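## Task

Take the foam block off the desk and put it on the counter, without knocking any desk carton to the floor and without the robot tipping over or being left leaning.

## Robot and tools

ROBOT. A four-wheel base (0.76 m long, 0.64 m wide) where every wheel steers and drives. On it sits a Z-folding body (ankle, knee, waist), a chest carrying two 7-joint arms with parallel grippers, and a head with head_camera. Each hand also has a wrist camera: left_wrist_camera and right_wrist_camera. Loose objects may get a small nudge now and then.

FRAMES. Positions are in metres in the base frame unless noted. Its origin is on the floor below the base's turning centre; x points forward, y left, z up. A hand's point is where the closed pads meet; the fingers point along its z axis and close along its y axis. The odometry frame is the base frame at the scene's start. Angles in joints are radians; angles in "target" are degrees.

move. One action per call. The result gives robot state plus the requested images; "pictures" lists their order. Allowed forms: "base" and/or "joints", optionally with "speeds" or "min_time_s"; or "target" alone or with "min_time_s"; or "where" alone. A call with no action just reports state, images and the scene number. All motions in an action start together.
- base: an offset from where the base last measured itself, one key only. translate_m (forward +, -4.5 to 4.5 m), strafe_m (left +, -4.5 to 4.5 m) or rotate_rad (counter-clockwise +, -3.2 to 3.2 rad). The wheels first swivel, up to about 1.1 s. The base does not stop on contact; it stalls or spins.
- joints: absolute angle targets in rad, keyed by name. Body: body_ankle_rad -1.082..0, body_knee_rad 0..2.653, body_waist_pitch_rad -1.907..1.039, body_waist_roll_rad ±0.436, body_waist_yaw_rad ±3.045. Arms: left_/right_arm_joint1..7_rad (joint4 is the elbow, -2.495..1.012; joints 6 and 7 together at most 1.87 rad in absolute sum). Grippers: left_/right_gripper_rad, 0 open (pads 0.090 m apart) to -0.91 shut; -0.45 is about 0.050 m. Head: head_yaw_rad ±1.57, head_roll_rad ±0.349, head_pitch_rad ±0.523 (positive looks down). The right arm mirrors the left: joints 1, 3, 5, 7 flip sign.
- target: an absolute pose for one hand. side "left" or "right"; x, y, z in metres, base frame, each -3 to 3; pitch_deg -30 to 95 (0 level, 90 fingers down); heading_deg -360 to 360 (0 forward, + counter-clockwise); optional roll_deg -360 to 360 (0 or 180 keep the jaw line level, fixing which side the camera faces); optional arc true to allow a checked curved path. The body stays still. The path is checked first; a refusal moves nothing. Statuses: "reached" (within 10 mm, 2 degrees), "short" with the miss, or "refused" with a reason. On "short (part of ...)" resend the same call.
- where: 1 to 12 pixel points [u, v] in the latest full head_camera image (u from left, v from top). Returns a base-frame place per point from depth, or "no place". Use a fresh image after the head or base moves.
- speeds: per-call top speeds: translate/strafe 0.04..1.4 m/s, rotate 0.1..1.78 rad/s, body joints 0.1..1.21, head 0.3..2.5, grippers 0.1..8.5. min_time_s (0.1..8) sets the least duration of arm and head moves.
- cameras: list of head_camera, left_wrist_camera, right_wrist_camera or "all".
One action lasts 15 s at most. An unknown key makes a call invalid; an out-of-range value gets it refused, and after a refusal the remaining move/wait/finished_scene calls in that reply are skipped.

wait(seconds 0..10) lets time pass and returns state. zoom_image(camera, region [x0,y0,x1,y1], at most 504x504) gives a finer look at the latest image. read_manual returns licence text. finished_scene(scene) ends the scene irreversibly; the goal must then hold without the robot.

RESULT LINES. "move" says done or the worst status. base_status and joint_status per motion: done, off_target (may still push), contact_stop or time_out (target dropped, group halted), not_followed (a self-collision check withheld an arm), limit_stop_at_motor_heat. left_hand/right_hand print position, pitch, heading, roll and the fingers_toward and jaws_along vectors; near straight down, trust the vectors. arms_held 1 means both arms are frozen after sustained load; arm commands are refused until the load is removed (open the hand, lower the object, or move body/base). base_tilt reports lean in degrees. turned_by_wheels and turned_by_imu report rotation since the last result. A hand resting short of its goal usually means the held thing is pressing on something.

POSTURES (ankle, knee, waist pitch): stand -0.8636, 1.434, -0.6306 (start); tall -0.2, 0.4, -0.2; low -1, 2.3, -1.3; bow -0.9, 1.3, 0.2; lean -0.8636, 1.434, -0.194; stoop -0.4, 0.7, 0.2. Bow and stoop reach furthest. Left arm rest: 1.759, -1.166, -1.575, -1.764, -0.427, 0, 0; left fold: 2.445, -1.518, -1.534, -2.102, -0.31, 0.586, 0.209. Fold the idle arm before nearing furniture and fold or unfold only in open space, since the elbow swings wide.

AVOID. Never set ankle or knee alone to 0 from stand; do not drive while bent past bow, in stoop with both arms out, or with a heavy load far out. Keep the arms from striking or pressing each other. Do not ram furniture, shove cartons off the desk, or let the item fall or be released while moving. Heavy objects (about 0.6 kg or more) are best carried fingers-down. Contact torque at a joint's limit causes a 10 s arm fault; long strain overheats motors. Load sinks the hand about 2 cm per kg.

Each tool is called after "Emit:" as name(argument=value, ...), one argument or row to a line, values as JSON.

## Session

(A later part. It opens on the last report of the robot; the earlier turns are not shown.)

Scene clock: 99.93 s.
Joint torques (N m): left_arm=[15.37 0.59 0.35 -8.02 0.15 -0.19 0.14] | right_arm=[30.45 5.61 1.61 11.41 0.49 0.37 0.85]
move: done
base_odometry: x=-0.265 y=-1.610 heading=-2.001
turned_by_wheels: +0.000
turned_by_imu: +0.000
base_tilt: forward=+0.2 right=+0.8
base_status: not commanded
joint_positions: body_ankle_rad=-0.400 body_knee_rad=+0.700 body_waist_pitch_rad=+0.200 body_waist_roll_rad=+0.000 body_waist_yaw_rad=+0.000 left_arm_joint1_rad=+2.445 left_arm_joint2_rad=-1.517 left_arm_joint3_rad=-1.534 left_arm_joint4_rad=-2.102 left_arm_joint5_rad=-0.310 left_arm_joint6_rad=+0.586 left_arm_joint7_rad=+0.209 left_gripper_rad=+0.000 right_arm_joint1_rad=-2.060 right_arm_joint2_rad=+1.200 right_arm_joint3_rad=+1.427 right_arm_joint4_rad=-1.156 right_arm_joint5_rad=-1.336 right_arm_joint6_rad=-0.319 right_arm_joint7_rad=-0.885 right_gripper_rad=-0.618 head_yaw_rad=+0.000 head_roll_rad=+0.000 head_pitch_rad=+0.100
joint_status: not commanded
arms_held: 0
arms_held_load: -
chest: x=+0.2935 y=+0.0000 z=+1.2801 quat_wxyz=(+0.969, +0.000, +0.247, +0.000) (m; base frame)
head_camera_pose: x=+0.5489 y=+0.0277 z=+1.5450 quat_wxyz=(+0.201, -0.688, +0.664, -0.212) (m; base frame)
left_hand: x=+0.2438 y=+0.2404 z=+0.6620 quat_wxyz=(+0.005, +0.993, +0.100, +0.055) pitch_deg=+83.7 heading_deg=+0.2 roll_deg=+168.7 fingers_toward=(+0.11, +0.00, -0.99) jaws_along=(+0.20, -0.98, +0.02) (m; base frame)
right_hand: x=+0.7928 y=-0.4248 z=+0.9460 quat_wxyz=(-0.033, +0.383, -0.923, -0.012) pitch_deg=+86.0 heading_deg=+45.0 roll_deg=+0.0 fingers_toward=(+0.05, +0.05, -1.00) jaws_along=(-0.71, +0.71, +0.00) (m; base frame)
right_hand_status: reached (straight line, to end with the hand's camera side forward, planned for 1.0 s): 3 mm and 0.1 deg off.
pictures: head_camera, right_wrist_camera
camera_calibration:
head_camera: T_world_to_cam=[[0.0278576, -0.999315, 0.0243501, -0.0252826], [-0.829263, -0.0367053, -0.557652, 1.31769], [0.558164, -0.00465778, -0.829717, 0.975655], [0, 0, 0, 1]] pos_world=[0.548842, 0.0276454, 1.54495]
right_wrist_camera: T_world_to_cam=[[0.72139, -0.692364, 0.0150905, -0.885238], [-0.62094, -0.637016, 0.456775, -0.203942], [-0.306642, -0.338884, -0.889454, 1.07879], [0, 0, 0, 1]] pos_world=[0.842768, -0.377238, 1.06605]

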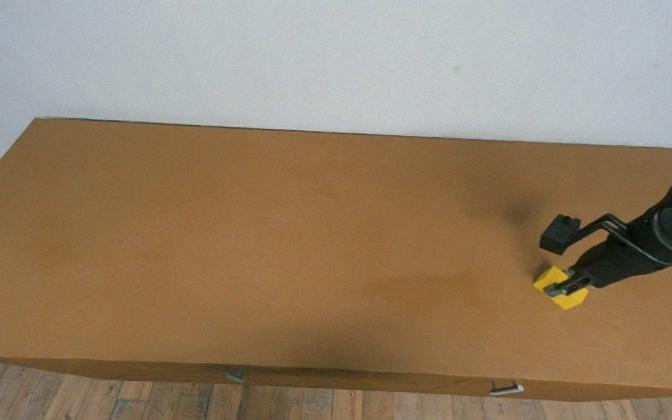

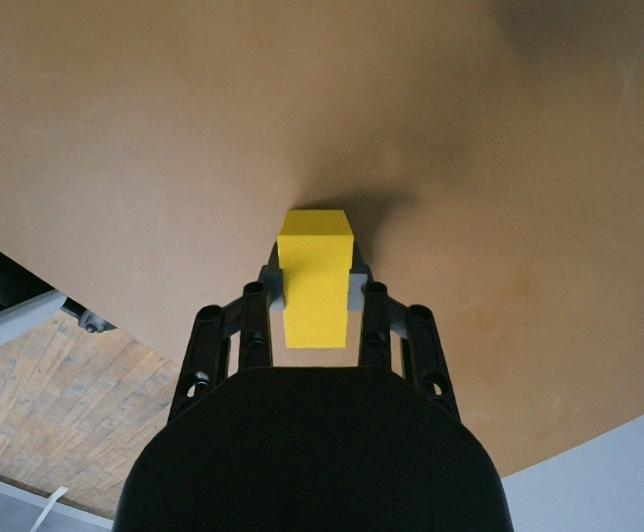

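Emit:
move(
  joints={"right_gripper_rad": -0.25},
  speeds={"right_gripper_rad": 0.4},
)

Emit:
move(
  target={"side": "right", "x": 0.792, "y": -0.425, "z": 1.1, "pitch_deg": 84, "heading_deg": 45, "roll_deg": 0},
  cameras=["right_wrist_camera"],
)

Scene clock: 102.83 s.
Joint torques (N m): left_arm=[15.12 0.38 0.46 -8 0.21 -0.23 0.15] | right_arm=[31.73 5.68 1.34 11.52 0.35 0.23 0.25]
move: done
base_odometry: x=-0.265 y=-1.610 heading=-2.001
turned_by_wheels: +0.000
turned_by_imu: +0.000
base_tilt: forward=+0.2 right=+0.9
base_status: not commanded
joint_positions: body_ankle_rad=-0.400 body_knee_rad=+0.700 body_waist_pitch_rad=+0.200 body_waist_roll_rad=+0.000 body_waist_yaw_rad=+0.000 left_arm_joint1_rad=+2.445 left_arm_joint2_rad=-1.517 left_arm_joint3_rad=-1.534 left_arm_joint4_rad=-2.102 left_arm_joint5_rad=-0.310 left_arm_joint6_rad=+0.586 left_arm_joint7_rad=+0.209 left_gripper_rad=+0.000 right_arm_joint1_rad=-2.064 right_arm_joint2_rad=+1.200 right_arm_joint3_rad=+1.428 right_arm_joint4_rad=-1.156 right_arm_joint5_rad=-1.336 right_arm_joint6_rad=-0.319 right_arm_joint7_rad=-0.883 right_gripper_rad=-0.251 head_yaw_rad=+0.000 head_roll_rad=+0.000 head_pitch_rad=+0.100
joint_status: all done
arms_held: 0
arms_held_load: -
chest: x=+0.2935 y=+0.0000 z=+1.2801 quat_wxyz=(+0.969, +0.000, +0.247, +0.000) (m; base frame)
head_camera_pose: x=+0.5489 y=+0.0277 z=+1.5450 quat_wxyz=(+0.201, -0.688, +0.664, -0.212) (m; base frame)
left_hand: x=+0.2438 y=+0.2404 z=+0.6620 quat_wxyz=(+0.005, +0.993, +0.100, +0.055) pitch_deg=+83.7 heading_deg=+0.2 roll_deg=+168.7 fingers_toward=(+0.11, +0.00, -0.99) jaws_along=(+0.20, -0.98, +0.02) (m; base frame)
right_hand: x=+0.7922 y=-0.4248 z=+0.9440 quat_wxyz=(-0.032, +0.383, -0.923, -0.013) pitch_deg=+86.1 heading_deg=+45.1 roll_deg=+0.0 fingers_toward=(+0.05, +0.05, -1.00) jaws_along=(-0.71, +0.71, +0.00) (m; base frame)
pictures: none

Scene clock: 104.37 s.
Joint torques (N m): left_arm=[15.29 -0.01 0.42 -7.9 0.3 -0.19 0.11] | right_arm=[31.91 9.83 0.99 13.03 -0.31 -0.26 -0.4]
move: done
base_odometry: x=-0.265 y=-1.610 heading=-2.001
turned_by_wheels: +0.000
turned_by_imu: +0.000
base_tilt: forward=+0.2 right=+0.9
base_status: not commanded
joint_positions: body_ankle_rad=-0.400 body_knee_rad=+0.700 body_waist_pitch_rad=+0.200 body_waist_roll_rad=+0.000 body_waist_yaw_rad=+0.000 left_arm_joint1_rad=+2.445 left_arm_joint2_rad=-1.517 left_arm_joint3_rad=-1.534 left_arm_joint4_rad=-2.102 left_arm_joint5_rad=-0.310 left_arm_joint6_rad=+0.586 left_arm_joint7_rad=+0.209 left_gripper_rad=+0.000 right_arm_joint1_rad=-1.788 right_arm_joint2_rad=+1.245 right_arm_joint3_rad=+1.343 right_arm_joint4_rad=-1.100 right_arm_joint5_rad=-1.420 right_arm_joint6_rad=-0.371 right_arm_joint7_rad=-1.204 right_gripper_rad=-0.250 head_yaw_rad=+0.000 head_roll_rad=+0.000 head_pitch_rad=+0.100
joint_status: not commanded
arms_held: 0
arms_held_load: -
chest: x=+0.2935 y=+0.0000 z=+1.2801 quat_wxyz=(+0.969, +0.000, +0.247, +0.000) (m; base frame)
head_camera_pose: x=+0.5489 y=+0.0277 z=+1.5450 quat_wxyz=(+0.201, -0.688, +0.664, -0.212) (m; base frame)
left_hand: x=+0.2437 y=+0.2404 z=+0.6620 quat_wxyz=(+0.005, +0.993, +0.100, +0.055) pitch_deg=+83.7 heading_deg=+0.2 roll_deg=+168.7 fingers_toward=(+0.11, +0.00, -0.99) jaws_along=(+0.20, -0.98, +0.02) (m; base frame)
right_hand: x=+0.7919 y=-0.4252 z=+1.0987 quat_wxyz=(-0.049, +0.382, -0.923, -0.021) pitch_deg=+83.9 heading_deg=+45.8 roll_deg=+0.9 fingers_toward=(+0.07, +0.08, -0.99) jaws_along=(-0.71, +0.71, +0.00) (m; base frame)
right_hand_status: reached (straight line, to end with the hand's camera side to the robot's left, planned for 1.0 s): 1 mm and 0.1 deg off.
pictures: right_wrist_camera
camera_calibration:
right_wrist_camera: T_world_to_cam=[[0.72004, -0.693824, 0.012272, -0.883613], [-0.632021, -0.648395, 0.424421, -0.23499], [-0.286516, -0.313356, -0.905382, 1.22665], [0, 0, 0, 1]] pos_world=[0.839173, -0.381061, 1.22116]

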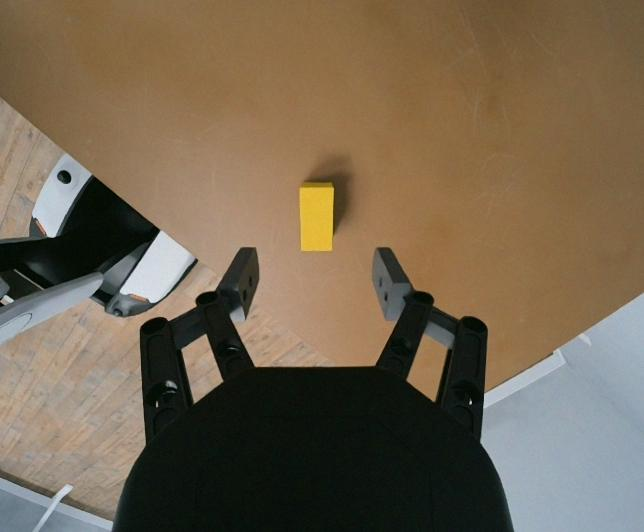

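Emit:
finished_scene(
  scene=2,
)

The scene is finished: the task was done.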